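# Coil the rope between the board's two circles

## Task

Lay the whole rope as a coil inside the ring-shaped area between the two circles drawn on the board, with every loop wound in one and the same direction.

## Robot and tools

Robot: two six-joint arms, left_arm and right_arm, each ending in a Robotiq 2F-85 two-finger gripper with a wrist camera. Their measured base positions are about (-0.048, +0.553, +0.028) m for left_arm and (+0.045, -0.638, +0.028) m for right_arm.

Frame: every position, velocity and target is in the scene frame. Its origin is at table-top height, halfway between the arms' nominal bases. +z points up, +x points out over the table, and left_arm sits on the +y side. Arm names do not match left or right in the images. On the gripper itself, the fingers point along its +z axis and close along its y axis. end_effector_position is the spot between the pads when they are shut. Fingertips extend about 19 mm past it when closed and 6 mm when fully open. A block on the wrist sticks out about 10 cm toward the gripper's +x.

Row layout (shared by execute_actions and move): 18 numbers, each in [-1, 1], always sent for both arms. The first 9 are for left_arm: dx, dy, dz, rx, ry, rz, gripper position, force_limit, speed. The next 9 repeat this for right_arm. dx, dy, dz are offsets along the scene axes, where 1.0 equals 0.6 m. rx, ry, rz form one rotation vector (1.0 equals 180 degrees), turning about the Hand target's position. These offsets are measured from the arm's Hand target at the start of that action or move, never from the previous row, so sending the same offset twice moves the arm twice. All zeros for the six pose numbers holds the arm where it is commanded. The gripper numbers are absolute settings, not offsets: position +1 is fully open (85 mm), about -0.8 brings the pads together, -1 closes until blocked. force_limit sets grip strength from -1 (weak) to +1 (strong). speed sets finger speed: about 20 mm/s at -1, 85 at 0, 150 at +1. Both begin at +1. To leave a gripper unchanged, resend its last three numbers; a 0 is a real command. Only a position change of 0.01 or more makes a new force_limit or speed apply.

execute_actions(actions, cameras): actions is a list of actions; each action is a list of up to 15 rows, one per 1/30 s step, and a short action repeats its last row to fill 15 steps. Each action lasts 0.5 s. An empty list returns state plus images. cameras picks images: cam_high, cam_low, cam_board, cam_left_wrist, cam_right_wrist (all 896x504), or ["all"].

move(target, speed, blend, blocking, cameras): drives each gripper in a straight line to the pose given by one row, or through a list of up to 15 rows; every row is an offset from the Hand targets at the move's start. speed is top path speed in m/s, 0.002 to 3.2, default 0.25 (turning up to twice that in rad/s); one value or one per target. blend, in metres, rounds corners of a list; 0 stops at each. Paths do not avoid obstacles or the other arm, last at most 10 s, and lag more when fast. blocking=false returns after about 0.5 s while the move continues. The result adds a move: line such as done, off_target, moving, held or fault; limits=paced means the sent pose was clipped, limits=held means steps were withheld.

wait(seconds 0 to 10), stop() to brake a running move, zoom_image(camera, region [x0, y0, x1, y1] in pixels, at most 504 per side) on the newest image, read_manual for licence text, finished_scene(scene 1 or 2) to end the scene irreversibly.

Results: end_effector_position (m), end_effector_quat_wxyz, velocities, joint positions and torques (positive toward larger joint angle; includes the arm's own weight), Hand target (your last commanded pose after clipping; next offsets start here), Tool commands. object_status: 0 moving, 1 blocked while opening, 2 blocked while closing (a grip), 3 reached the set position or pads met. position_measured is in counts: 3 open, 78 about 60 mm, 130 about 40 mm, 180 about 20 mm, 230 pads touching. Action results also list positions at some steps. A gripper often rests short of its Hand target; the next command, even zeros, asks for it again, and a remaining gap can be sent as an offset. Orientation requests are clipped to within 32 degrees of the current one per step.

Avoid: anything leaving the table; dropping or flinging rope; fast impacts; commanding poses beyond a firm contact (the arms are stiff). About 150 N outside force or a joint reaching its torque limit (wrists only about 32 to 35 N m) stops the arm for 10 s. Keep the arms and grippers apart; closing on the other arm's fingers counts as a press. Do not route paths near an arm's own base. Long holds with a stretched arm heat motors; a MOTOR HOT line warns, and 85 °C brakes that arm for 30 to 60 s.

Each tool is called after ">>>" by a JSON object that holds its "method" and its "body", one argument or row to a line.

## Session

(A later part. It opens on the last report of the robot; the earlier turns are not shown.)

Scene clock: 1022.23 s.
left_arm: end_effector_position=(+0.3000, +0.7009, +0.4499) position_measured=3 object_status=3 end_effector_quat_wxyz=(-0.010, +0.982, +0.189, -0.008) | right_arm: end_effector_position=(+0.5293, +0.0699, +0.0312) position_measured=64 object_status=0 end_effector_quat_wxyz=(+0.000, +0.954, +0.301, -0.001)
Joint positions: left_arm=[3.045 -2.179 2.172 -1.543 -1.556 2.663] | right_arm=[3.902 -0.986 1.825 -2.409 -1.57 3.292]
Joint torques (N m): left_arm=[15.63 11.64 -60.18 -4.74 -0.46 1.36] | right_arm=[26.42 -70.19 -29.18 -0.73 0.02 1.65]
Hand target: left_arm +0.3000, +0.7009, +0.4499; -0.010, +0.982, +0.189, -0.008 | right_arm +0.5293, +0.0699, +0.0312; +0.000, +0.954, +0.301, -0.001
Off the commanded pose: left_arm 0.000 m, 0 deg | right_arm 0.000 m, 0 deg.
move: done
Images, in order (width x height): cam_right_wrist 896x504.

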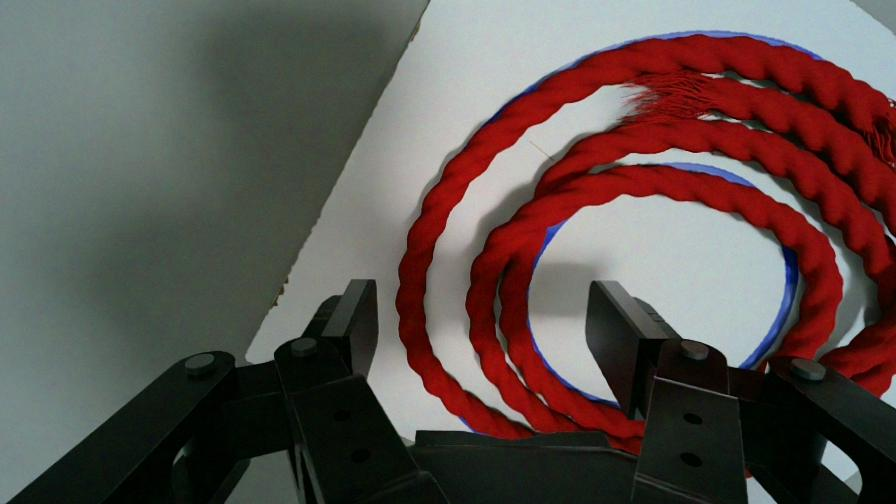

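>>> {"method": "move", "body": {
  "target": [
    [0,0,0,0,0,0,1,1,1,0.0403,0.0167,0,0,0,-0.1389,0.5129,-0.8,0],
    [0,0,0,0,0,0,1,1,1,0.0403,0.0167,0,0,0,-0.1389,-0.1224,-0.8,-1],
    [0,0,0,0,0,0,1,1,1,0.0403,0.0167,0,0,0,-0.1389,0.5129,-0.8,0],
    [0,0,0,0,0,0,1,1,1,0.0840,0.0147,0,0,0,-0.2778,0.5129,-0.8,0],
    [0,0,0,0,0,0,1,1,1,0.0840,0.0147,0,0,0,-0.2778,-0.1224,-0.8,-1],
    [0,0,0,0,0,0,1,1,1,0.0840,0.0147,0,0,0,-0.2778,0.5129,-0.8,0]
  ],
  "speed": [0.25,0.1,0.1,0.25,0.1,0.1]
}}

>>> {"method": "move", "body": {
  "target": [
    [0,0,0,0,0,0,1,1,1,0.0317,-0.0147,0,0,0,-0.1111,0.5129,-0.8,0],
    [0,0,0,0,0,0,1,1,1,0.0317,-0.0147,0,0,0,-0.1111,-0.1224,-0.8,-1],
    [0,0,0,0,0,0,1,1,1,0.0317,-0.0147,0,0,0,-0.1111,0.5129,-0.8,0],
    [0,0,0,0,0,0,1,1,1,0.0317,-0.0147,0.1,0,0,-0.1111,0.5129,-0.8,0],
    [0,0,0,0,0,0,1,1,1,-0.0496,-0.0740,0.3647,0,0,0.0278,0.5129,-0.8,0],
    [0,0,0,0,0,0,1,1,1,-0.0496,-0.0740,0.3647,0,0,0.0278,-0.82,-0.8,0]
  ],
  "speed": [0.25,0.1,0.1,0.15,0.3,0.1],
  "cameras": ["cam_right_wrist"]
}}

>>> {"method": "zoom_image", "body": {
  "camera": "cam_right_wrist",
  "region": [330, 20, 590, 280]
}}

Scene clock: 1036.17 s.
left_arm: end_effector_position=(+0.3000, +0.7009, +0.4499) position_measured=3 object_status=3 end_effector_quat_wxyz=(-0.010, +0.982, +0.189, -0.008) | right_arm: end_effector_position=(+0.5797, +0.0788, +0.0312) position_measured=64 object_status=0 end_effector_quat_wxyz=(+0.000, +0.992, -0.130, -0.001)
Joint positions: left_arm=[3.045 -2.179 2.172 -1.543 -1.556 2.663] | right_arm=[3.869 -0.943 1.745 -2.372 -1.57 4.132]
Joint torques (N m): left_arm=[13.24 10.97 -59.91 -5.13 -0.42 1.71] | right_arm=[-16.96 -73.95 -46.57 -0.42 0.04 1.78]
Hand target: left_arm +0.3000, +0.7009, +0.4499; -0.010, +0.982, +0.189, -0.008 | right_arm +0.5797, +0.0788, +0.0312; +0.000, +0.992, -0.130, -0.001
Off the commanded pose: left_arm 0.000 m, 0 deg | right_arm 0.000 m, 0 deg.
move: done

Scene clock: 1043.17 s.
left_arm: end_effector_position=(+0.3000, +0.7009, +0.4499) position_measured=3 object_status=3 end_effector_quat_wxyz=(-0.010, +0.982, +0.189, -0.008) | right_arm: end_effector_position=(+0.5499, +0.0344, +0.2500) position_measured=231 object_status=0 end_effector_quat_wxyz=(+0.000, +0.996, -0.086, -0.001)
Joint positions: left_arm=[3.045 -2.179 2.172 -1.543 -1.556 2.663] | right_arm=[3.853 -1.235 1.736 -2.071 -1.57 4.029]
Joint torques (N m): left_arm=[14.83 9.88 -59.35 -4.67 -0.58 1.64] | right_arm=[-14.34 -96.08 -55.93 -0.2 2.42 -2.03]
Hand target: left_arm +0.3000, +0.7009, +0.4499; -0.010, +0.982, +0.189, -0.008 | right_arm +0.5499, +0.0344, +0.2500; +0.000, +0.996, -0.087, -0.001
Off the commanded pose: left_arm 0.000 m, 0 deg | right_arm 0.000 m, 0 deg.
move: done
Images, in order (width x height): cam_right_wrist 896x504.

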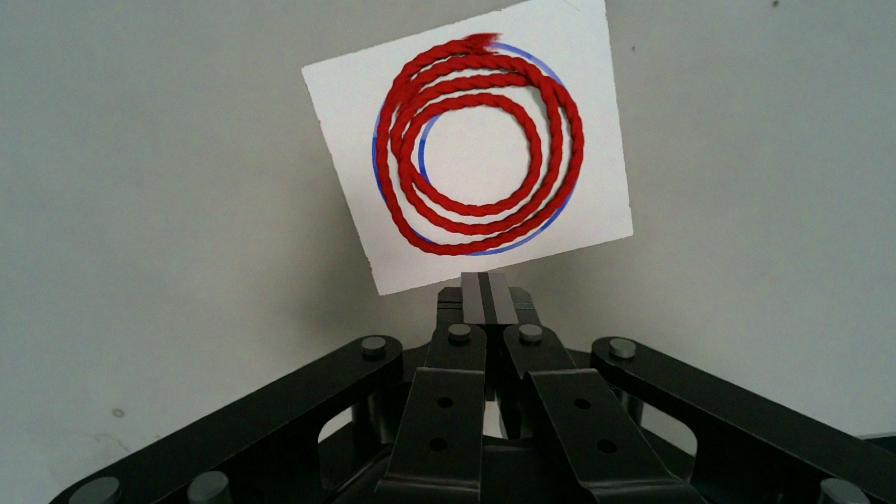

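Scaled by 1.938 from the camera's 896x504 image, which has a finer 1280x720 frame.

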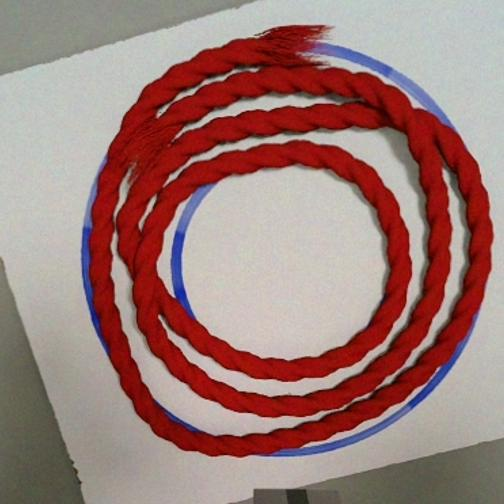

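>>> {"method": "zoom_image", "body": {
  "camera": "cam_right_wrist",
  "region": [460, 110, 600, 250]
}}

>>> {"method": "zoom_image", "body": {
  "camera": "cam_right_wrist",
  "region": [360, 120, 500, 260]
}}

Scaled by 3.600 from the camera's 896x504 image, which has a finer 1280x720 frame.

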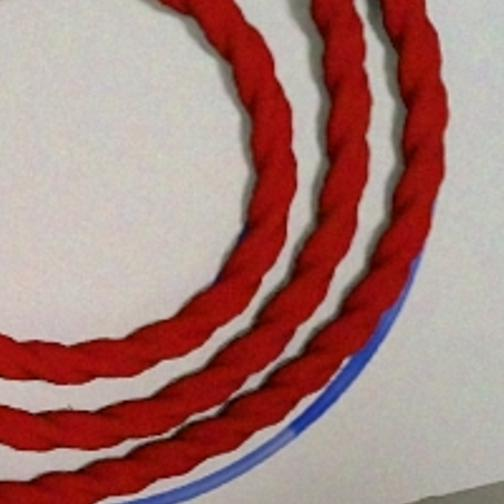

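Scaled by 3.600 from the camera's 896x504 image, which has a finer 1280x720 frame.

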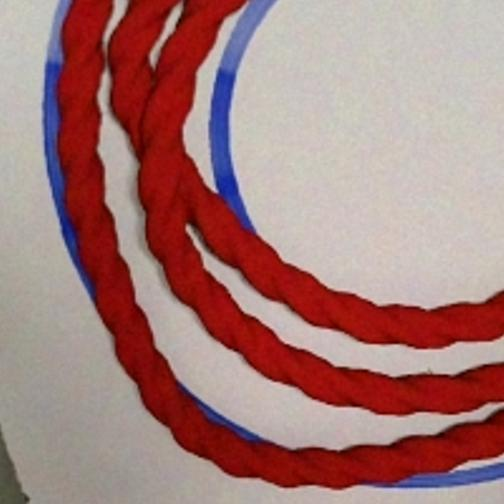

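>>> {"method": "move", "body": {
  "target": [
    [0,0,0,0,0,0,1,1,1,-0.0690,-0.0005,-0.2833,0,0,0.4778,-0.5628,-0.8,0],
    [0,0,0,0,0,0,1,1,1,-0.0690,-0.0005,-0.3617,0,0,0.4778,-0.5628,-0.8,0]
  ],
  "speed": [0.3,0.05],
  "cameras": ["cam_right_wrist"]
}}

Scene clock: 1068.23 s.
left_arm: end_effector_position=(+0.3000, +0.7009, +0.4499) position_measured=3 object_status=3 end_effector_quat_wxyz=(-0.010, +0.982, +0.189, -0.008) | right_arm: end_effector_position=(+0.5085, +0.0341, +0.0332) position_measured=200 object_status=3 end_effector_quat_wxyz=(+0.000, +0.788, +0.616, +0.000)
Joint positions: left_arm=[3.045 -2.179 2.172 -1.543 -1.556 2.663] | right_arm=[3.887 -1.035 1.913 -2.447 -1.571 2.562]
Joint torques (N m): left_arm=[13.67 10.44 -59.43 -5.15 -0.16 1.01] | right_arm=[26.71 -59.98 -25.71 -13.67 2.46 -1.95]
Hand target: left_arm +0.3000, +0.7009, +0.4499; -0.010, +0.982, +0.189, -0.008 | right_arm +0.5085, +0.0341, +0.0330; +0.000, +0.788, +0.616, +0.000
Off the commanded pose: left_arm 0.000 m, 0 deg | right_arm 0.000 m, 0 deg.
move: done
Images, in order (width x height): cam_right_wrist 896x504.

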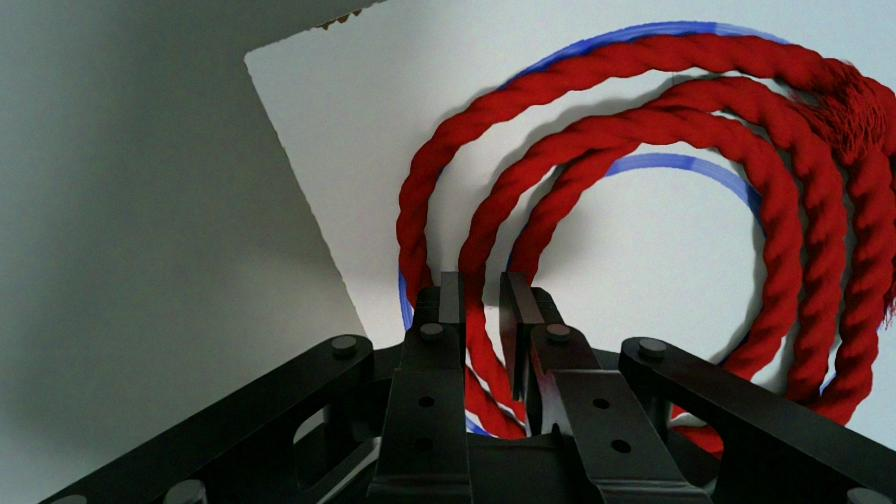

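>>> {"method": "move", "body": {
  "target": [
    [0,0,0,0,0,0,1,1,1,0,0,0,0,0,0,-1,-0.8,-1],
    [0,0,0,0,0,0,1,1,1,0.0075,0.0203,0,0,0,-0.0722,-1,-0.8,-1],
    [0,0,0,0,0,0,1,1,1,0.0195,0.0383,0,0,0,-0.1444,-1,-0.8,-1]
  ],
  "speed": [0.05,0.03,0.03],
  "blend": [0,0.005,0],
  "cameras": ["cam_right_wrist"]
}}

Scene clock: 1078.43 s.
left_arm: end_effector_position=(+0.3000, +0.7009, +0.4499) position_measured=3 object_status=3 end_effector_quat_wxyz=(-0.010, +0.982, +0.189, -0.008) | right_arm: end_effector_position=(+0.5202, +0.0570, +0.0330) position_measured=230 object_status=3 end_effector_quat_wxyz=(+0.000, +0.906, +0.423, -0.001)
Joint positions: left_arm=[3.045 -2.179 2.172 -1.543 -1.556 2.663] | right_arm=[3.898 -1.006 1.858 -2.422 -1.571 3.026]
Joint torques (N m): left_arm=[12.08 11.64 -59.87 -5.05 -0.21 1.35] | right_arm=[31.47 -63.73 -43.51 -0.17 2.01 1.3]
Hand target: left_arm +0.3000, +0.7009, +0.4499; -0.010, +0.982, +0.189, -0.008 | right_arm +0.5202, +0.0570, +0.0330; +0.000, +0.906, +0.423, -0.001
Off the commanded pose: left_arm 0.000 m, 0 deg | right_arm 0.000 m, 0 deg.
move: done
Images, in order (width x height): cam_right_wrist 896x504.

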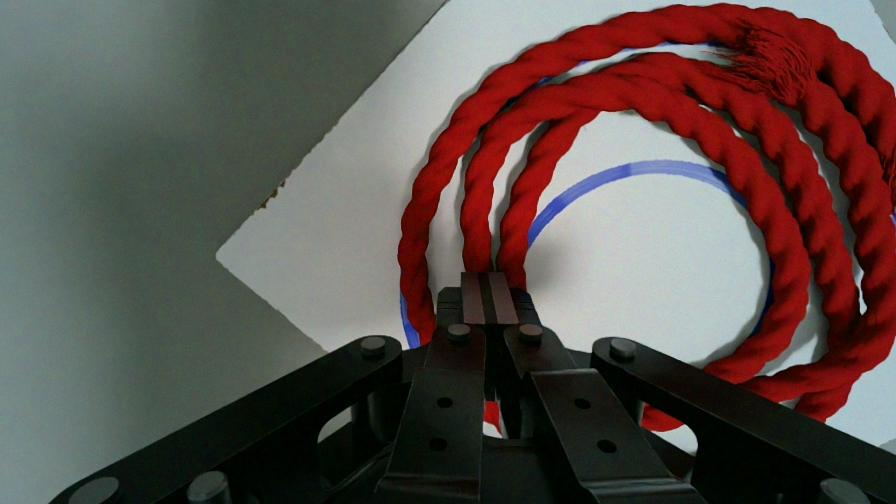

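>>> {"method": "move", "body": {
  "target": [
    [0,0,0,0,0,0,1,1,1,0,0,0,0,0,0,-0.5,-0.8,-0.5],
    [0,0,0,0,0,0,1,1,1,0,0,0.1,0,0,0,-0.5,-0.8,-0.5],
    [0,0,0,0,0,0,1,1,1,0.0580,-0.0842,0.3617,0,0,0,-0.5,-0.8,-0.5]
  ],
  "speed": [0.1,0.12,0.3],
  "cameras": ["cam_right_wrist"]
}}

>>> {"method": "zoom_image", "body": {
  "camera": "cam_right_wrist",
  "region": [330, 20, 590, 280]
}}

Scene clock: 1082.57 s.
left_arm: end_effector_position=(+0.3000, +0.7009, +0.4499) position_measured=3 object_status=3 end_effector_quat_wxyz=(-0.010, +0.982, +0.189, -0.008) | right_arm: end_effector_position=(+0.5550, +0.0066, +0.2499) position_measured=192 object_status=3 end_effector_quat_wxyz=(+0.000, +0.906, +0.423, -0.001)
Joint positions: left_arm=[3.045 -2.179 2.172 -1.543 -1.556 2.663] | right_arm=[3.823 -1.263 1.774 -2.081 -1.571 2.951]
Joint torques (N m): left_arm=[16.81 9.71 -60.37 -5.28 0.12 0.86] | right_arm=[-17.44 -93.69 -55.41 -0.31 2.29 -1.98]
Hand target: left_arm +0.3000, +0.7009, +0.4499; -0.010, +0.982, +0.189, -0.008 | right_arm +0.5550, +0.0065, +0.2500; +0.000, +0.906, +0.423, -0.001
Off the commanded pose: left_arm 0.000 m, 0 deg | right_arm 0.000 m, 0 deg.
move: done
Images, in order (width x height): cam_right_wrist 896x504.

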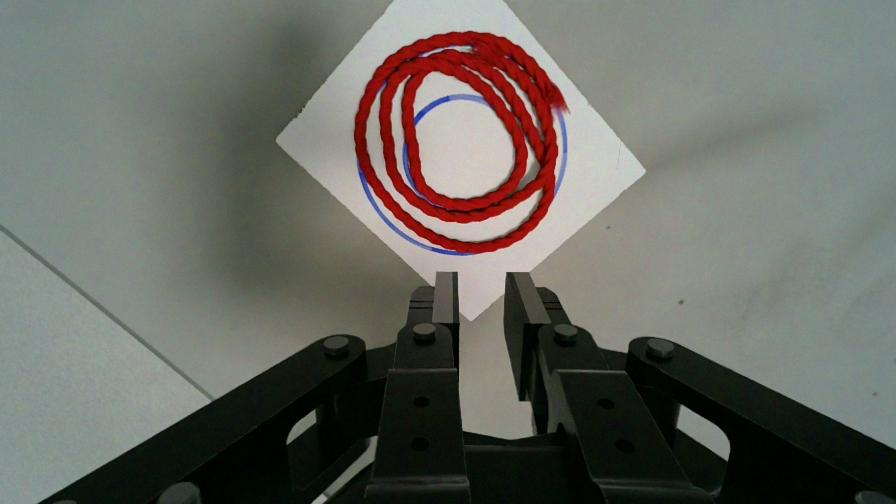

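Scaled by 1.938 from the camera's 896x504 image, which has a finer 1280x720 frame.

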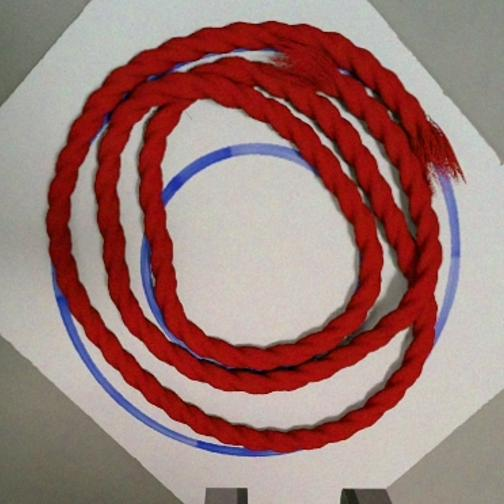

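>>> {"method": "move", "body": {
  "target": [
    [0,0,0,0,0,0,1,1,1,0.0150,0.0230,-0.2833,0,0,0.5,-0.82,-0.8,0],
    [0,0,0,0,0,0,1,1,1,0.0150,0.0230,-0.3633,0,0,0.5,-0.82,-0.8,0],
    [0,0,0,0,0,0,1,1,1,-0.0300,-0.0307,-0.3633,0,0,0.5,-0.82,-0.8,0],
    [0,0,0,0,0,0,1,1,1,-0.0043,0,-0.3633,0,0,0.5,-0.82,-0.8,0],
    [0,0,0,0,0,0,1,1,1,-0.0132,0.0127,-0.3633,0,0,0.3333,-0.82,-0.8,0],
    [0,0,0,0,0,0,1,1,1,-0.0508,-0.0010,-0.3633,0,0,0.3333,-0.82,-0.8,0],
    [0,0,0,0,0,0,1,1,1,-0.0132,0.0127,-0.3633,0,0,0.3333,-0.82,-0.8,0]
  ],
  "speed": [0.3,0.1,0.03,0.08,0.25,0.03,0.08]
}}

>>> {"method": "move", "body": {
  "target": [
    [0,0,0,0,0,0,1,1,1,-0.0013,0.0155,0,0,0,-0.1667,-0.82,-0.8,0],
    [0,0,0,0,0,0,1,1,1,-0.0408,0.0225,0,0,0,-0.1667,-0.82,-0.8,0],
    [0,0,0,0,0,0,1,1,1,-0.0013,0.0155,0,0,0,-0.1667,-0.82,-0.8,0],
    [0,0,0,0,0,0,1,1,1,0.0052,0.0297,0,0,0,-0.3333,-0.82,-0.8,0],
    [0,0,0,0,0,0,1,1,1,-0.0242,0.0543,0,0,0,-0.3333,-0.82,-0.8,0],
    [0,0,0,0,0,0,1,1,1,0.0052,0.0297,0,0,0,-0.3333,-0.82,-0.8,0]
  ],
  "speed": [0.25,0.03,0.08,0.25,0.03,0.08]
}}

>>> {"method": "move", "body": {
  "target": [
    [0,0,0,0,0,0,1,1,1,0.0178,-0.0488,0,0,0,0.6667,-0.82,-0.8,0],
    [0,0,0,0,0,0,1,1,1,0.0115,-0.0850,0,0,0,0.6667,-0.82,-0.8,0],
    [0,0,0,0,0,0,1,1,1,0.0178,-0.0488,0,0,0,0.6667,-0.82,-0.8,0],
    [0,0,0,0,0,0,1,1,1,0.0333,-0.0475,0,0,0,0.8333,-0.82,-0.8,0],
    [0,0,0,0,0,0,1,1,1,0.0458,-0.0820,0,0,0,0.8333,-0.82,-0.8,0],
    [0,0,0,0,0,0,1,1,1,0.0333,-0.0475,0,0,0,0.8333,-0.82,-0.8,0]
  ],
  "speed": [0.35,0.03,0.08,0.25,0.03,0.08],
  "cameras": ["cam_right_wrist"]
}}

Scene clock: 1099.60 s.
left_arm: end_effector_position=(+0.3000, +0.7009, +0.4499) position_measured=3 object_status=3 end_effector_quat_wxyz=(-0.010, +0.982, +0.189, -0.008) | right_arm: end_effector_position=(+0.5470, +0.0141, +0.0320) position_measured=231 object_status=3 end_effector_quat_wxyz=(+0.000, +0.573, +0.820, +0.000)
Joint positions: left_arm=[3.045 -2.179 2.172 -1.543 -1.556 2.663] | right_arm=[3.837 -1.026 1.899 -2.443 -1.572 1.918]
Joint torques (N m): left_arm=[15.94 9.94 -59.83 -4.99 -0.16 1.18] | right_arm=[-18.13 -64.98 -44.16 -0.27 0.16 -1.09]
Hand target: left_arm +0.3000, +0.7009, +0.4499; -0.010, +0.982, +0.189, -0.008 | right_arm +0.5471, +0.0141, +0.0320; +0.000, +0.573, +0.820, +0.000
Off the commanded pose: left_arm 0.000 m, 0 deg | right_arm 0.000 m, 0 deg.
move: done

Scene clock: 1105.70 s.
left_arm: end_effector_position=(+0.3000, +0.7009, +0.4499) position_measured=3 object_status=3 end_effector_quat_wxyz=(-0.010, +0.982, +0.189, -0.008) | right_arm: end_effector_position=(+0.5501, +0.0321, +0.0320) position_measured=231 object_status=3 end_effector_quat_wxyz=(+0.000, +0.906, +0.423, -0.001)
Joint positions: left_arm=[3.045 -2.179 2.172 -1.543 -1.556 2.663] | right_arm=[3.851 -1.008 1.865 -2.427 -1.571 2.979]
Joint torques (N m): left_arm=[16.43 7.26 -58.55 -4.77 -0.07 0.88] | right_arm=[-15.89 -104.71 -27.92 -14.28 0.71 -2.1]
Hand target: left_arm +0.3000, +0.7009, +0.4499; -0.010, +0.982, +0.189, -0.008 | right_arm +0.5502, +0.0320, +0.0320; +0.000, +0.906, +0.423, -0.001
Off the commanded pose: left_arm 0.000 m, 0 deg | right_arm 0.000 m, 0 deg.
move: done

Scene clock: 1113.70 s.
left_arm: end_effector_position=(+0.3000, +0.7009, +0.4499) position_measured=3 object_status=3 end_effector_quat_wxyz=(-0.010, +0.982, +0.189, -0.008) | right_arm: end_effector_position=(+0.5702, +0.0033, +0.0320) position_measured=231 object_status=3 end_effector_quat_wxyz=(+0.001, -0.174, +0.985, +0.000)
Joint positions: left_arm=[3.045 -2.179 2.172 -1.543 -1.556 2.663] | right_arm=[3.808 -1.02 1.888 -2.44 -1.571 0.318]
Joint torques (N m): left_arm=[12.9 10.89 -58.7 -4.74 -0.48 0.9] | right_arm=[28.81 -65.67 -42.7 -0.31 0.2 1.46]
Hand target: left_arm +0.3000, +0.7009, +0.4499; -0.010, +0.982, +0.189, -0.008 | right_arm +0.5702, +0.0035, +0.0320; +0.001, -0.174, +0.985, +0.000
Off the commanded pose: left_arm 0.000 m, 0 deg | right_arm 0.000 m, 0 deg.
move: done
Images, in order (width x height): cam_right_wrist 896x504.

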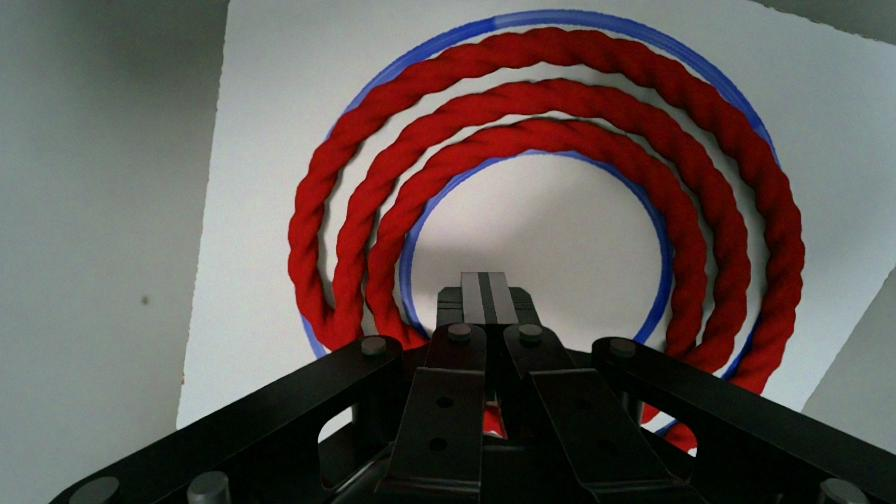

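>>> {"method": "move", "body": {
  "target": [
    [0,0,0,0,0,0,1,1,1,0,0,0.1,0,0,0,-0.82,-0.8,0],
    [0,0,0,0,0,0,1,1,1,0.0116,0.0362,0.3633,0,0,0,-0.82,-0.8,0]
  ],
  "speed": [0.2,0.3],
  "blend": [0.03,0],
  "cameras": ["cam_right_wrist"]
}}

>>> {"method": "zoom_image", "body": {
  "camera": "cam_right_wrist",
  "region": [330, 20, 590, 280]
}}

Scene clock: 1116.30 s.
left_arm: end_effector_position=(+0.3000, +0.7009, +0.4499) position_measured=3 object_status=3 end_effector_quat_wxyz=(-0.010, +0.982, +0.189, -0.008) | right_arm: end_effector_position=(+0.5771, +0.0252, +0.2499) position_measured=231 object_status=3 end_effector_quat_wxyz=(+0.001, -0.174, +0.985, +0.000)
Joint positions: left_arm=[3.045 -2.179 2.172 -1.543 -1.556 2.663] | right_arm=[3.824 -1.221 1.717 -2.067 -1.571 0.334]
Joint torques (N m): left_arm=[15.29 10.46 -58.63 -4.96 -0.54 1.05] | right_arm=[31.44 -96.52 -55.39 -0.54 0.08 1.71]
Hand target: left_arm +0.3000, +0.7009, +0.4499; -0.010, +0.982, +0.189, -0.008 | right_arm +0.5771, +0.0252, +0.2500; +0.001, -0.174, +0.985, +0.000
Off the commanded pose: left_arm 0.000 m, 0 deg | right_arm 0.000 m, 0 deg.
move: done
Images, in order (width x height): cam_right_wrist 896x504.

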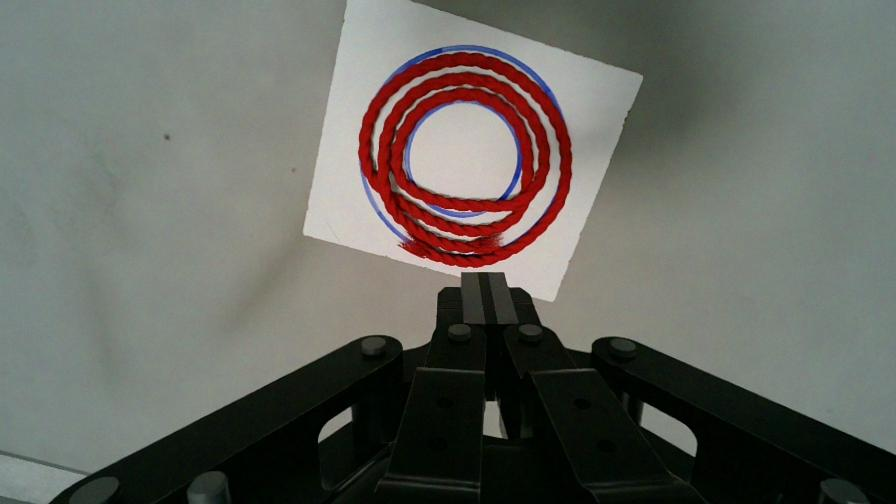

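Scaled by 1.938 from the camera's 896x504 image, which has a finer 1280x720 frame.

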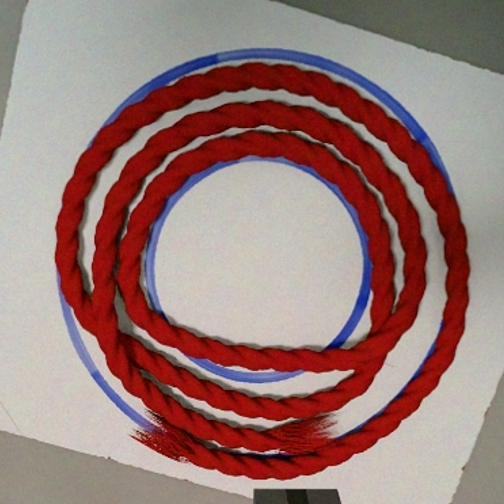

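>>> {"method": "move", "body": {
  "target": [
    [0,0,0,0,0,0,1,1,1,0.0155,0.0472,-0.2833,0,0,0.5,-0.5628,-0.8,0],
    [0,0,0,0,0,0,1,1,1,0.0155,0.0472,-0.3617,0,0,0.5,-0.5628,-0.8,0]
  ],
  "speed": [0.3,0.05],
  "cameras": ["cam_right_wrist"]
}}

Scene clock: 1131.43 s.
left_arm: end_effector_position=(+0.3000, +0.7009, +0.4499) position_measured=3 object_status=3 end_effector_quat_wxyz=(-0.010, +0.982, +0.189, -0.008) | right_arm: end_effector_position=(+0.5864, +0.0535, +0.0331) position_measured=200 object_status=3 end_effector_quat_wxyz=(+0.000, +0.820, -0.573, +0.000)
Joint positions: left_arm=[3.045 -2.179 2.172 -1.543 -1.556 2.663] | right_arm=[3.842 -0.965 1.781 -2.387 -1.57 -1.219]
Joint torques (N m): left_arm=[14.96 7.92 -59.36 -4.92 -0.03 1.23] | right_arm=[22.68 -72.94 -29.67 -14.02 2.47 -1.95]
Hand target: left_arm +0.3000, +0.7009, +0.4499; -0.010, +0.982, +0.189, -0.008 | right_arm +0.5864, +0.0535, +0.0330; +0.000, +0.820, -0.573, +0.000
Off the commanded pose: left_arm 0.000 m, 0 deg | right_arm 0.000 m, 0 deg.
move: done
Images, in order (width x height): cam_right_wrist 896x504.

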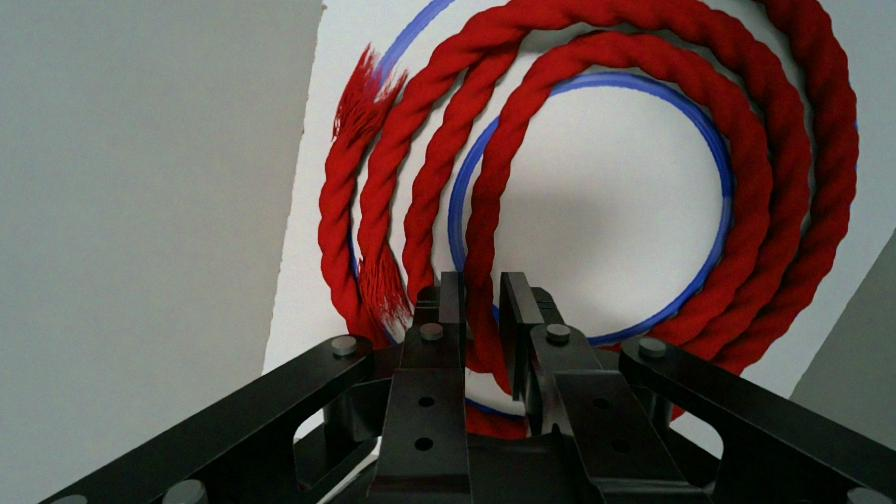

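>>> {"method": "move", "body": {
  "target": [
    [0,0,0,0,0,0,1,1,1,0,0,0,0,0,0,-1,-0.8,-1],
    [0,0,0,0,0,0,1,1,1,0.0318,-0.0185,0,0,0,0,-1,-0.8,-1],
    [0,0,0,0,0,0,1,1,1,0.0318,-0.0185,0,0,0,0,-0.5,-0.8,-0.5]
  ],
  "speed": [0.05,0.025,0.05],
  "cameras": ["cam_right_wrist"]
}}

Scene clock: 1134.73 s.
left_arm: end_effector_position=(+0.3000, +0.7009, +0.4499) position_measured=3 object_status=3 end_effector_quat_wxyz=(-0.010, +0.982, +0.189, -0.008) | right_arm: end_effector_position=(+0.6055, +0.0424, +0.0330) position_measured=192 object_status=0 end_effector_quat_wxyz=(+0.000, +0.820, -0.573, +0.000)
Joint positions: left_arm=[3.045 -2.179 2.172 -1.543 -1.556 2.663] | right_arm=[3.818 -0.961 1.773 -2.384 -1.57 -1.243]
Joint torques (N m): left_arm=[12.99 10.09 -58.9 -4.83 -0.16 1.28] | right_arm=[-18.36 -70.1 -40.82 0.2 2.41 -2.12]
Hand target: left_arm +0.3000, +0.7009, +0.4499; -0.010, +0.982, +0.189, -0.008 | right_arm +0.6055, +0.0424, +0.0330; +0.000, +0.820, -0.573, +0.000
Off the commanded pose: left_arm 0.000 m, 0 deg | right_arm 0.000 m, 0 deg.
move: done
Images, in order (width x height): cam_right_wrist 896x504.

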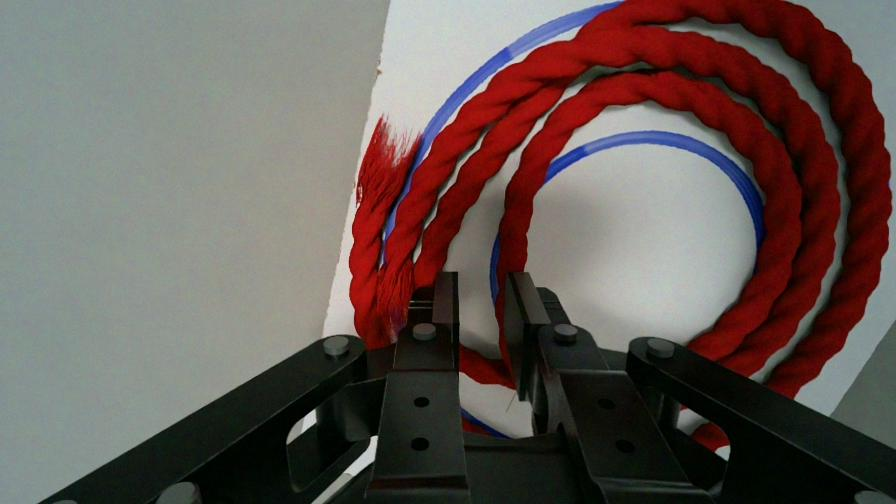

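>>> {"method": "move", "body": {
  "target": [
    [0,0,0,0,0,0,1,1,1,0,0,0.1,0,0,0,-0.5,-0.8,-0.5],
    [0,0,0,0,0,0,1,1,1,-0.0772,-0.0149,0.3617,0,0,0,-0.5,-0.8,-0.5]
  ],
  "speed": [0.12,0.3],
  "cameras": ["cam_right_wrist"]
}}

>>> {"method": "zoom_image", "body": {
  "camera": "cam_right_wrist",
  "region": [330, 20, 590, 280]
}}

Scene clock: 1137.87 s.
left_arm: end_effector_position=(+0.3000, +0.7009, +0.4499) position_measured=3 object_status=3 end_effector_quat_wxyz=(-0.010, +0.982, +0.189, -0.008) | right_arm: end_effector_position=(+0.5592, +0.0335, +0.2498) position_measured=192 object_status=3 end_effector_quat_wxyz=(+0.000, +0.820, -0.573, +0.000)
Joint positions: left_arm=[3.045 -2.179 2.172 -1.543 -1.556 2.663] | right_arm=[3.845 -1.228 1.726 -2.07 -1.57 -1.216]
Joint torques (N m): left_arm=[11.2 9.39 -58.65 -5.21 -0.55 1.18] | right_arm=[31.44 -96.36 -56.12 -0.66 0.14 1.69]
Hand target: left_arm +0.3000, +0.7009, +0.4499; -0.010, +0.982, +0.189, -0.008 | right_arm +0.5592, +0.0335, +0.2500; +0.000, +0.820, -0.573, +0.000
Off the commanded pose: left_arm 0.000 m, 0 deg | right_arm 0.000 m, 0 deg.
move: done
Images, in order (width x height): cam_right_wrist 896x504.

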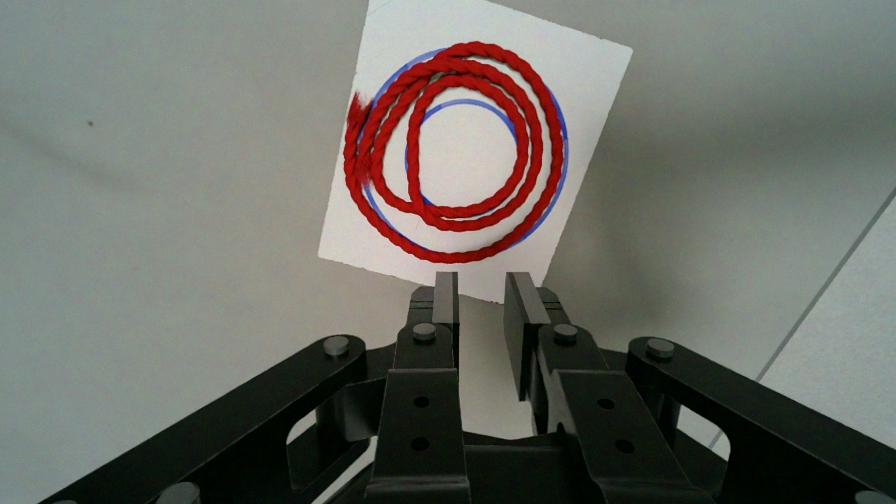

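Scaled by 1.938 from the camera's 896x504 image, which has a finer 1280x720 frame.

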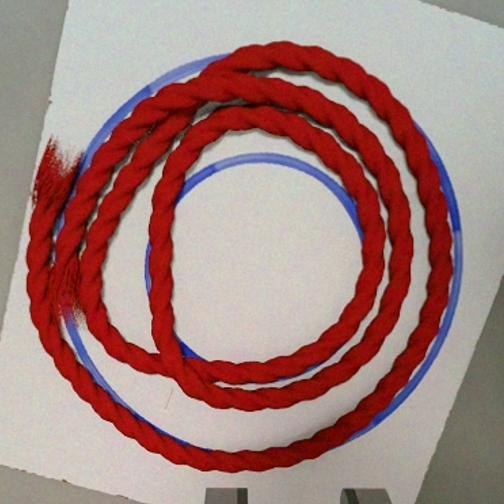

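>>> {"method": "move", "body": {
  "target": [
    [0,0,0,0,0,0,1,1,1,0.0080,-0.0220,-0.2833,0,0,0,-0.82,-0.8,0],
    [0,0,0,0,0,0,1,1,1,0.0080,-0.0220,-0.3633,0,0,0,-0.82,-0.8,0],
    [0,0,0,0,0,0,1,1,1,0.0738,0.0020,-0.3633,0,0,0,-0.82,-0.8,0],
    [0,0,0,0,0,0,1,1,1,0.0362,-0.0117,-0.3633,0,0,0,-0.82,-0.8,0],
    [0,0,0,0,0,0,1,1,1,0.0273,0.0010,-0.3633,0,0,0.1667,-0.82,-0.8,0],
    [0,0,0,0,0,0,1,1,1,0.0530,0.0317,-0.3633,0,0,0.1667,-0.82,-0.8,0],
    [0,0,0,0,0,0,1,1,1,0.0273,0.0010,-0.3633,0,0,0.1667,-0.82,-0.8,0]
  ],
  "speed": [0.3,0.1,0.03,0.08,0.25,0.03,0.08]
}}

>>> {"method": "move", "body": {
  "target": [
    [0,0,0,0,0,0,1,1,1,-0.0142,0.0065,0,0,0,0.1667,-0.82,-0.8,0],
    [0,0,0,0,0,0,1,1,1,-0.0072,0.0460,0,0,0,0.1667,-0.82,-0.8,0],
    [0,0,0,0,0,0,1,1,1,-0.0142,0.0065,0,0,0,0.1667,-0.82,-0.8,0],
    [0,0,0,0,0,0,1,1,1,-0.0297,0.0052,0,0,0,0.3333,-0.82,-0.8,0],
    [0,0,0,0,0,0,1,1,1,-0.0433,0.0428,0,0,0,0.3333,-0.82,-0.8,0],
    [0,0,0,0,0,0,1,1,1,-0.0297,0.0052,0,0,0,0.3333,-0.82,-0.8,0]
  ],
  "speed": [0.25,0.03,0.08,0.25,0.03,0.08]
}}

>>> {"method": "move", "body": {
  "target": [
    [0,0,0,0,0,0,1,1,1,-0.0127,-0.0088,0,0,0,0.1667,-0.82,-0.8,0],
    [0,0,0,0,0,0,1,1,1,-0.0433,0.0168,0,0,0,0.1667,-0.82,-0.8,0],
    [0,0,0,0,0,0,1,1,1,-0.0127,-0.0088,0,0,0,0.1667,-0.82,-0.8,0],
    [0,0,0,0,0,0,1,1,1,0.0398,-0.0333,0,0,0,-0.6667,-0.82,-0.8,0],
    [0,0,0,0,0,0,1,1,1,0.0793,-0.0403,0,0,0,-0.6667,-0.82,-0.8,0],
    [0,0,0,0,0,0,1,1,1,0.0398,-0.0333,0,0,0,-0.6667,-0.82,-0.8,0]
  ],
  "speed": [0.25,0.03,0.08,0.35,0.03,0.08],
  "cameras": ["cam_right_wrist"]
}}

Scene clock: 1153.87 s.
left_arm: end_effector_position=(+0.3000, +0.7009, +0.4499) position_measured=3 object_status=3 end_effector_quat_wxyz=(-0.010, +0.982, +0.189, -0.008) | right_arm: end_effector_position=(+0.5756, +0.0341, +0.0320) position_measured=231 object_status=3 end_effector_quat_wxyz=(+0.000, +0.940, -0.341, +0.000)
Joint positions: left_arm=[3.045 -2.179 2.172 -1.543 -1.556 2.663] | right_arm=[3.833 -0.988 1.828 -2.411 -1.57 -1.752]
Joint torques (N m): left_arm=[14.77 8.18 -58.91 -5.12 -0.82 1.15] | right_arm=[-17.24 -106.71 -29.1 -14.09 0.02 -2.05]
Hand target: left_arm +0.3000, +0.7009, +0.4499; -0.010, +0.982, +0.189, -0.008 | right_arm +0.5756, +0.0341, +0.0320; +0.000, +0.940, -0.341, +0.000
Off the commanded pose: left_arm 0.000 m, 0 deg | right_arm 0.000 m, 0 deg.
move: done

Scene clock: 1160.03 s.
left_arm: end_effector_position=(+0.3000, +0.7009, +0.4499) position_measured=3 object_status=3 end_effector_quat_wxyz=(-0.010, +0.982, +0.189, -0.008) | right_arm: end_effector_position=(+0.5577, +0.0374, +0.0320) position_measured=231 object_status=3 end_effector_quat_wxyz=(+0.000, +0.985, +0.174, -0.001)
Joint positions: left_arm=[3.045 -2.179 2.172 -1.543 -1.556 2.663] | right_arm=[3.85 -0.998 1.846 -2.418 -1.57 -2.782]
Joint torques (N m): left_arm=[14.26 7.15 -58.94 -5 0.07 1.21] | right_arm=[-16.46 -102.9 -28.92 -14.1 1.16 -2.02]
Hand target: left_arm +0.3000, +0.7009, +0.4499; -0.010, +0.982, +0.189, -0.008 | right_arm +0.5578, +0.0372, +0.0320; +0.000, +0.985, +0.174, -0.001
Off the commanded pose: left_arm 0.000 m, 0 deg | right_arm 0.000 m, 0 deg.
move: done

Scene clock: 1168.90 s.
left_arm: end_effector_position=(+0.3000, +0.7009, +0.4499) position_measured=3 object_status=3 end_effector_quat_wxyz=(-0.010, +0.982, +0.189, -0.008) | right_arm: end_effector_position=(+0.5818, +0.0172, +0.0320) position_measured=231 object_status=3 end_effector_quat_wxyz=(+0.000, -0.643, +0.766, +0.000)
Joint positions: left_arm=[3.045 -2.179 2.172 -1.543 -1.556 2.663] | right_arm=[3.812 -0.999 1.849 -2.422 -1.57 -0.725]
Joint torques (N m): left_arm=[14.03 9.83 -58.18 -4.96 -0.45 0.95] | right_arm=[30.67 -103.59 -28.57 -13.95 1.68 1.58]
Hand target: left_arm +0.3000, +0.7009, +0.4499; -0.010, +0.982, +0.189, -0.008 | right_arm +0.5816, +0.0172, +0.0320; +0.000, -0.643, +0.766, +0.000
Off the commanded pose: left_arm 0.000 m, 0 deg | right_arm 0.000 m, 0 deg.
move: done
Images, in order (width x height): cam_right_wrist 896x504.

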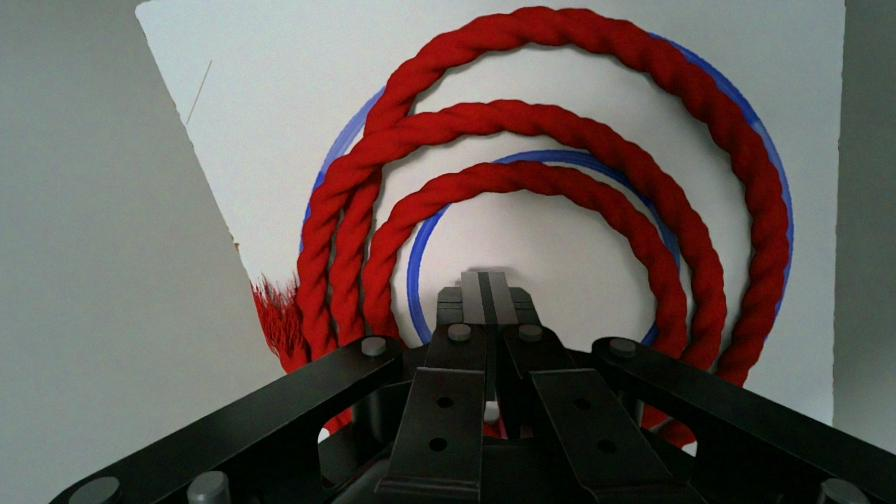

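>>> {"method": "move", "body": {
  "target": [
    [0,0,0,0,0,0,1,1,1,0,0,0.1,0,0,0,-0.82,-0.8,0],
    [0,0,0,0,0,0,1,1,1,-0.0253,0.0282,0.3633,0,0,0,-0.82,-0.8,0]
  ],
  "speed": [0.15,0.3],
  "blend": [0.03,0],
  "cameras": ["cam_right_wrist"]
}}

>>> {"method": "zoom_image", "body": {
  "camera": "cam_right_wrist",
  "region": [330, 20, 590, 280]
}}

Scene clock: 1173.80 s.
left_arm: end_effector_position=(+0.3000, +0.7009, +0.4499) position_measured=3 object_status=3 end_effector_quat_wxyz=(-0.010, +0.982, +0.189, -0.008) | right_arm: end_effector_position=(+0.5665, +0.0341, +0.2499) position_measured=231 object_status=3 end_effector_quat_wxyz=(+0.000, -0.643, +0.766, +0.000)
Joint positions: left_arm=[3.045 -2.179 2.172 -1.543 -1.556 2.663] | right_arm=[3.84 -1.221 1.716 -2.067 -1.57 -0.697]
Joint torques (N m): left_arm=[11.69 11.25 -57.81 -5.05 -0.43 0.97] | right_arm=[31.62 -97.58 -55.69 -0.71 0.15 1.66]
Hand target: left_arm +0.3000, +0.7009, +0.4499; -0.010, +0.982, +0.189, -0.008 | right_arm +0.5665, +0.0341, +0.2500; +0.000, -0.643, +0.766, +0.000
Off the commanded pose: left_arm 0.000 m, 0 deg | right_arm 0.000 m, 0 deg.
move: done
Images, in order (width x height): cam_right_wrist 896x504.

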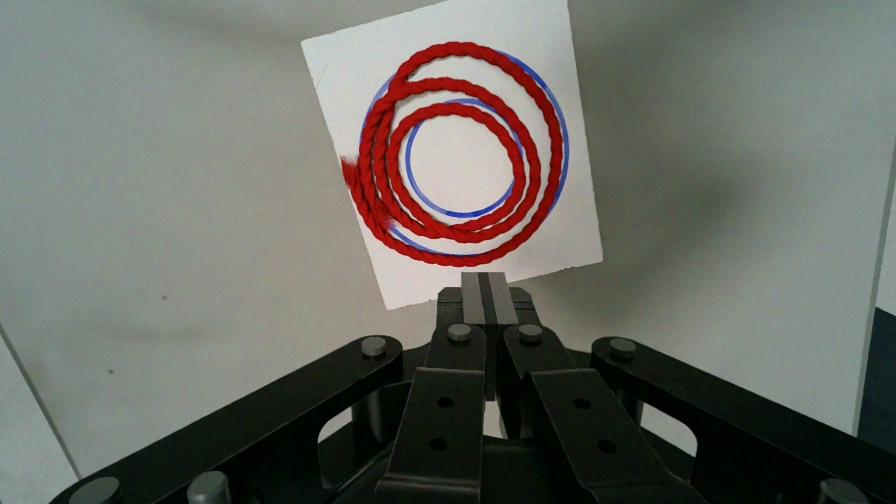

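Scaled by 1.938 from the camera's 896x504 image, which has a finer 1280x720 frame.

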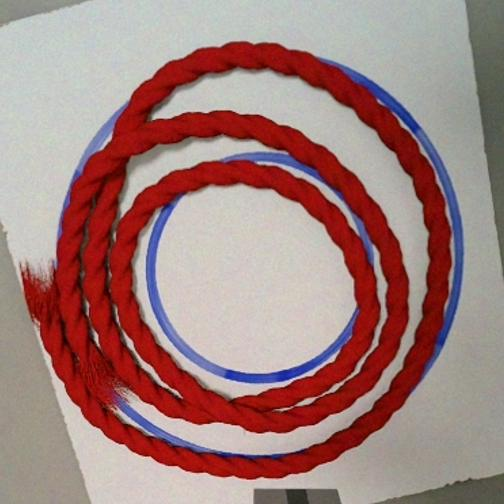

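>>> {"method": "move", "body": {
  "target": [
    [0,0,0,0,0,0,1,1,1,-0.0042,-0.0230,-0.2833,0,0,0,-0.82,-0.8,0],
    [0,0,0,0,0,0,1,1,1,-0.0042,-0.0230,-0.3633,0,0,0,-0.82,-0.8,0]
  ],
  "speed": [0.3,0.1]
}}

>>> {"method": "move", "body": {
  "target": [
    [0,0,0,0,0,0,1,1,1,0,0,-0.0042,0,0,0,0.2588,-0.8,-0.5]
  ],
  "speed": [0.005]
}}

>>> {"method": "move", "body": {
  "target": [
    [0,0,0,0,0,0,1,1,1,0,0,-0.0145,0,0,0,0.911,-0.8,-1]
  ],
  "speed": [0.0056],
  "cameras": ["cam_right_wrist"]
}}

Scene clock: 1181.13 s.
left_arm: end_effector_position=(+0.3000, +0.7009, +0.4499) position_measured=3 object_status=3 end_effector_quat_wxyz=(-0.010, +0.982, +0.189, -0.008) | right_arm: end_effector_position=(+0.5640, +0.0203, +0.0321) position_measured=231 object_status=3 end_effector_quat_wxyz=(+0.000, -0.643, +0.766, +0.000)
Joint positions: left_arm=[3.045 -2.179 2.172 -1.543 -1.556 2.663] | right_arm=[3.829 -1.009 1.868 -2.43 -1.57 -0.708]
Joint torques (N m): left_arm=[12.93 9.77 -58.62 -5.07 -0.72 0.85] | right_arm=[-9.06 -68.37 -28.03 -13.97 2.35 -0.32]
Hand target: left_arm +0.3000, +0.7009, +0.4499; -0.010, +0.982, +0.189, -0.008 | right_arm +0.5639, +0.0203, +0.0320; +0.000, -0.643, +0.766, +0.000
Off the commanded pose: left_arm 0.000 m, 0 deg | right_arm 0.000 m, 0 deg.
move: done

Scene clock: 1182.37 s.
left_arm: end_effector_position=(+0.3000, +0.7009, +0.4499) position_measured=3 object_status=3 end_effector_quat_wxyz=(-0.010, +0.982, +0.189, -0.008) | right_arm: end_effector_position=(+0.5640, +0.0203, +0.0295) position_measured=97 object_status=0 end_effector_quat_wxyz=(+0.000, -0.643, +0.766, +0.000)
Joint positions: left_arm=[3.045 -2.179 2.172 -1.543 -1.556 2.663] | right_arm=[3.829 -1.006 1.868 -2.434 -1.57 -0.708]
Joint torques (N m): left_arm=[14.1 10.36 -58.3 -5.02 -0.51 1.24] | right_arm=[9.86 -66.62 -28.27 -13.8 2.44 0.73]
Hand target: left_arm +0.3000, +0.7009, +0.4499; -0.010, +0.982, +0.189, -0.008 | right_arm +0.5639, +0.0203, +0.0295; +0.000, -0.643, +0.766, +0.000
Off the commanded pose: left_arm 0.000 m, 0 deg | right_arm 0.000 m, 0 deg.
move: done

Scene clock: 1184.20 s.
left_arm: end_effector_position=(+0.3000, +0.7009, +0.4499) position_measured=3 object_status=3 end_effector_quat_wxyz=(-0.010, +0.982, +0.189, -0.008) | right_arm: end_effector_position=(+0.5639, +0.0203, +0.0208) position_measured=14 object_status=0 end_effector_quat_wxyz=(+0.000, -0.643, +0.766, +0.000)
Joint positions: left_arm=[3.045 -2.179 2.172 -1.543 -1.556 2.663] | right_arm=[3.829 -0.995 1.871 -2.448 -1.57 -0.708]
Joint torques (N m): left_arm=[11.81 10.49 -58.38 -4.94 -0.05 1.07] | right_arm=[27.31 -66.7 -27.55 -14.09 2.68 0.79]
Hand target: left_arm +0.3000, +0.7009, +0.4499; -0.010, +0.982, +0.189, -0.008 | right_arm +0.5639, +0.0203, +0.0208; +0.000, -0.643, +0.766, +0.000
Off the commanded pose: left_arm 0.000 m, 0 deg | right_arm 0.000 m, 0 deg.
move: done
Images, in order (width x height): cam_right_wrist 896x504.

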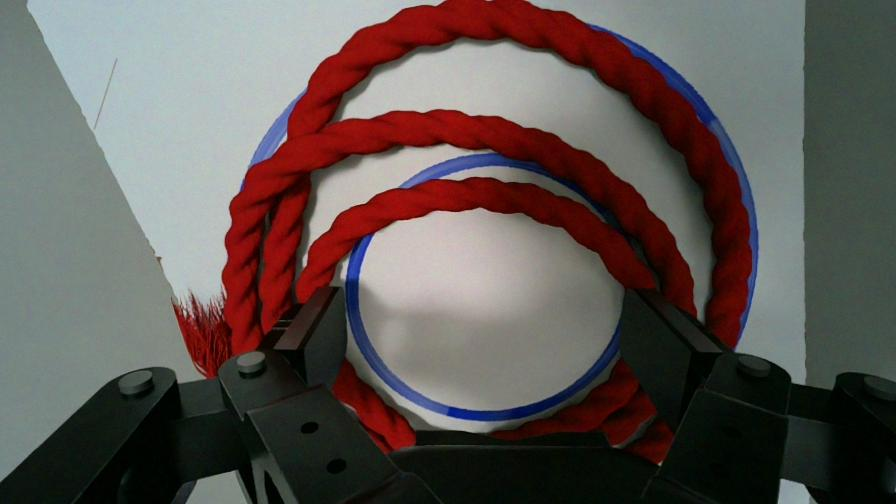

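>>> {"method": "move", "body": {
  "target": [
    [0,0,0,0,0,0,1,1,1,0,0,0.0403,0,0,0,0.911,-0.8,-1],
    [0,0,0,0,0,0,1,1,1,0,0,0.0403,0,0,0,-0.82,-0.8,0],
    [0,0,0,0,0,0,1,1,1,0,0,0.0187,0,0,0.25,-0.82,-0.8,0]
  ],
  "speed": [0.1,0.1,0.25]
}}

>>> {"method": "move", "body": {
  "target": [
    [0,0,0,0,0,0,1,1,1,0,0,-0.0042,0,0,0,0.2588,-0.8,-0.5]
  ],
  "speed": [0.005]
}}

>>> {"method": "move", "body": {
  "target": [
    [0,0,0,0,0,0,1,1,1,0,0,-0.0145,0,0,0,0.911,-0.8,-1]
  ],
  "speed": [0.0056]
}}

>>> {"method": "move", "body": {
  "target": [
    [0,0,0,0,0,0,1,1,1,0,0,0.0403,0,0,0,0.911,-0.8,-1],
    [0,0,0,0,0,0,1,1,1,0,0,0.0403,0,0,0,-0.82,-0.8,0],
    [0,0,0,0,0,0,1,1,1,0,0,0.0187,0,0,0.25,-0.82,-0.8,0]
  ],
  "speed": [0.1,0.1,0.25]
}}

>>> {"method": "move", "body": {
  "target": [
    [0,0,0,0,0,0,1,1,1,0,0,-0.0042,0,0,0,0.2588,-0.8,-0.5]
  ],
  "speed": [0.005]
}}

>>> {"method": "move", "body": {
  "target": [
    [0,0,0,0,0,0,1,1,1,0,0,-0.0145,0,0,0,0.911,-0.8,-1]
  ],
  "speed": [0.0056],
  "cameras": ["cam_right_wrist"]
}}

Scene clock: 1191.43 s.
left_arm: end_effector_position=(+0.3000, +0.7009, +0.4499) position_measured=3 object_status=3 end_effector_quat_wxyz=(-0.010, +0.982, +0.189, -0.008) | right_arm: end_effector_position=(+0.5639, +0.0203, +0.0320) position_measured=231 object_status=3 end_effector_quat_wxyz=(+0.000, +0.887, -0.461, +0.000)
Joint positions: left_arm=[3.045 -2.179 2.172 -1.543 -1.556 2.663] | right_arm=[3.829 -1.009 1.867 -2.429 -1.57 -1.493]
Joint torques (N m): left_arm=[14.37 11.35 -58.28 -5.28 -0.08 1.02] | right_arm=[-16.34 -66.28 -28.18 -13.9 2.41 -2.12]
Hand target: left_arm +0.3000, +0.7009, +0.4499; -0.010, +0.982, +0.189, -0.008 | right_arm +0.5639, +0.0203, +0.0320; +0.000, +0.887, -0.461, +0.000
Off the commanded pose: left_arm 0.000 m, 0 deg | right_arm 0.000 m, 0 deg.
move: done

Scene clock: 1192.67 s.
left_arm: end_effector_position=(+0.3000, +0.7009, +0.4499) position_measured=3 object_status=3 end_effector_quat_wxyz=(-0.010, +0.982, +0.189, -0.008) | right_arm: end_effector_position=(+0.5639, +0.0203, +0.0295) position_measured=97 object_status=0 end_effector_quat_wxyz=(+0.000, +0.887, -0.461, +0.000)
Joint positions: left_arm=[3.045 -2.179 2.172 -1.543 -1.556 2.663] | right_arm=[3.829 -1.006 1.868 -2.433 -1.57 -1.493]
Joint torques (N m): left_arm=[14.14 11.59 -58.95 -5.36 -0.1 0.79] | right_arm=[-17.81 -66.07 -28.21 -14.01 2.38 -2.1]
Hand target: left_arm +0.3000, +0.7009, +0.4499; -0.010, +0.982, +0.189, -0.008 | right_arm +0.5639, +0.0203, +0.0295; +0.000, +0.887, -0.461, +0.000
Off the commanded pose: left_arm 0.000 m, 0 deg | right_arm 0.000 m, 0 deg.
move: done

Scene clock: 1194.50 s.
left_arm: end_effector_position=(+0.3000, +0.7009, +0.4499) position_measured=3 object_status=3 end_effector_quat_wxyz=(-0.010, +0.982, +0.189, -0.008) | right_arm: end_effector_position=(+0.5639, +0.0203, +0.0208) position_measured=14 object_status=0 end_effector_quat_wxyz=(+0.000, +0.887, -0.461, +0.000)
Joint positions: left_arm=[3.045 -2.179 2.172 -1.543 -1.556 2.663] | right_arm=[3.829 -0.995 1.87 -2.447 -1.57 -1.493]
Joint torques (N m): left_arm=[12.71 7.11 -58.92 -5.01 -0.5 0.83] | right_arm=[-17.03 -66.53 -26.97 -13.58 2.44 -2.07]
Hand target: left_arm +0.3000, +0.7009, +0.4499; -0.010, +0.982, +0.189, -0.008 | right_arm +0.5639, +0.0203, +0.0208; +0.000, +0.887, -0.461, +0.000
Off the commanded pose: left_arm 0.000 m, 0 deg | right_arm 0.000 m, 0 deg.
move: done

Scene clock: 1198.73 s.
left_arm: end_effector_position=(+0.3000, +0.7009, +0.4499) position_measured=3 object_status=3 end_effector_quat_wxyz=(-0.010, +0.982, +0.189, -0.008) | right_arm: end_effector_position=(+0.5638, +0.0204, +0.0320) position_measured=231 object_status=3 end_effector_quat_wxyz=(+0.000, +0.996, -0.087, -0.001)
Joint positions: left_arm=[3.045 -2.179 2.172 -1.543 -1.556 2.663] | right_arm=[3.829 -1.009 1.867 -2.428 -1.57 -2.279]
Joint torques (N m): left_arm=[15.62 8.91 -58.16 -5.26 -0.14 1.13] | right_arm=[-13.92 -66.59 -28.43 -14.05 2.34 -1.98]
Hand target: left_arm +0.3000, +0.7009, +0.4499; -0.010, +0.982, +0.189, -0.008 | right_arm +0.5639, +0.0203, +0.0320; +0.000, +0.996, -0.087, -0.001
Off the commanded pose: left_arm 0.000 m, 0 deg | right_arm 0.000 m, 0 deg.
move: done

Scene clock: 1199.97 s.
left_arm: end_effector_position=(+0.3000, +0.7009, +0.4499) position_measured=3 object_status=3 end_effector_quat_wxyz=(-0.010, +0.982, +0.189, -0.008) | right_arm: end_effector_position=(+0.5639, +0.0203, +0.0295) position_measured=97 object_status=0 end_effector_quat_wxyz=(+0.000, +0.996, -0.087, -0.001)
Joint positions: left_arm=[3.045 -2.179 2.172 -1.543 -1.556 2.663] | right_arm=[3.829 -1.006 1.868 -2.432 -1.57 -2.279]
Joint torques (N m): left_arm=[15.23 6.82 -58.31 -4.95 -0.61 0.87] | right_arm=[-16.88 -67.03 -28.04 -14.06 2.5 -2.12]
Hand target: left_arm +0.3000, +0.7009, +0.4499; -0.010, +0.982, +0.189, -0.008 | right_arm +0.5639, +0.0203, +0.0295; +0.000, +0.996, -0.087, -0.001
Off the commanded pose: left_arm 0.000 m, 0 deg | right_arm 0.000 m, 0 deg.
move: done

Scene clock: 1201.80 s.
left_arm: end_effector_position=(+0.3000, +0.7009, +0.4499) position_measured=3 object_status=3 end_effector_quat_wxyz=(-0.010, +0.982, +0.189, -0.008) | right_arm: end_effector_position=(+0.5639, +0.0203, +0.0208) position_measured=14 object_status=0 end_effector_quat_wxyz=(+0.000, +0.996, -0.087, -0.001)
Joint positions: left_arm=[3.045 -2.179 2.172 -1.543 -1.556 2.663] | right_arm=[3.829 -0.995 1.87 -2.445 -1.57 -2.279]
Joint torques (N m): left_arm=[13.49 9.43 -58.7 -5.2 -0.12 0.89] | right_arm=[-16.77 -66.68 -27.53 -14.02 2.4 -2.08]
Hand target: left_arm +0.3000, +0.7009, +0.4499; -0.010, +0.982, +0.189, -0.008 | right_arm +0.5639, +0.0203, +0.0208; +0.000, +0.996, -0.087, -0.001
Off the commanded pose: left_arm 0.000 m, 0 deg | right_arm 0.000 m, 0 deg.
move: done
Images, in order (width x height): cam_right_wrist 896x504.

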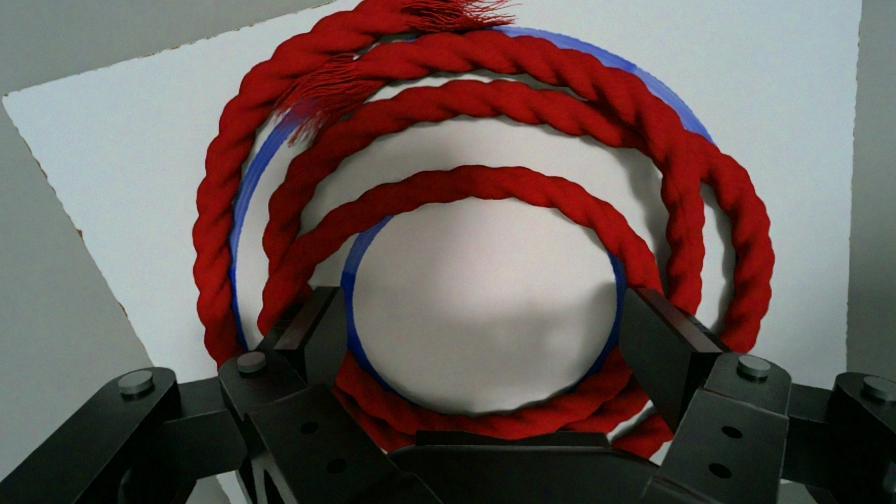

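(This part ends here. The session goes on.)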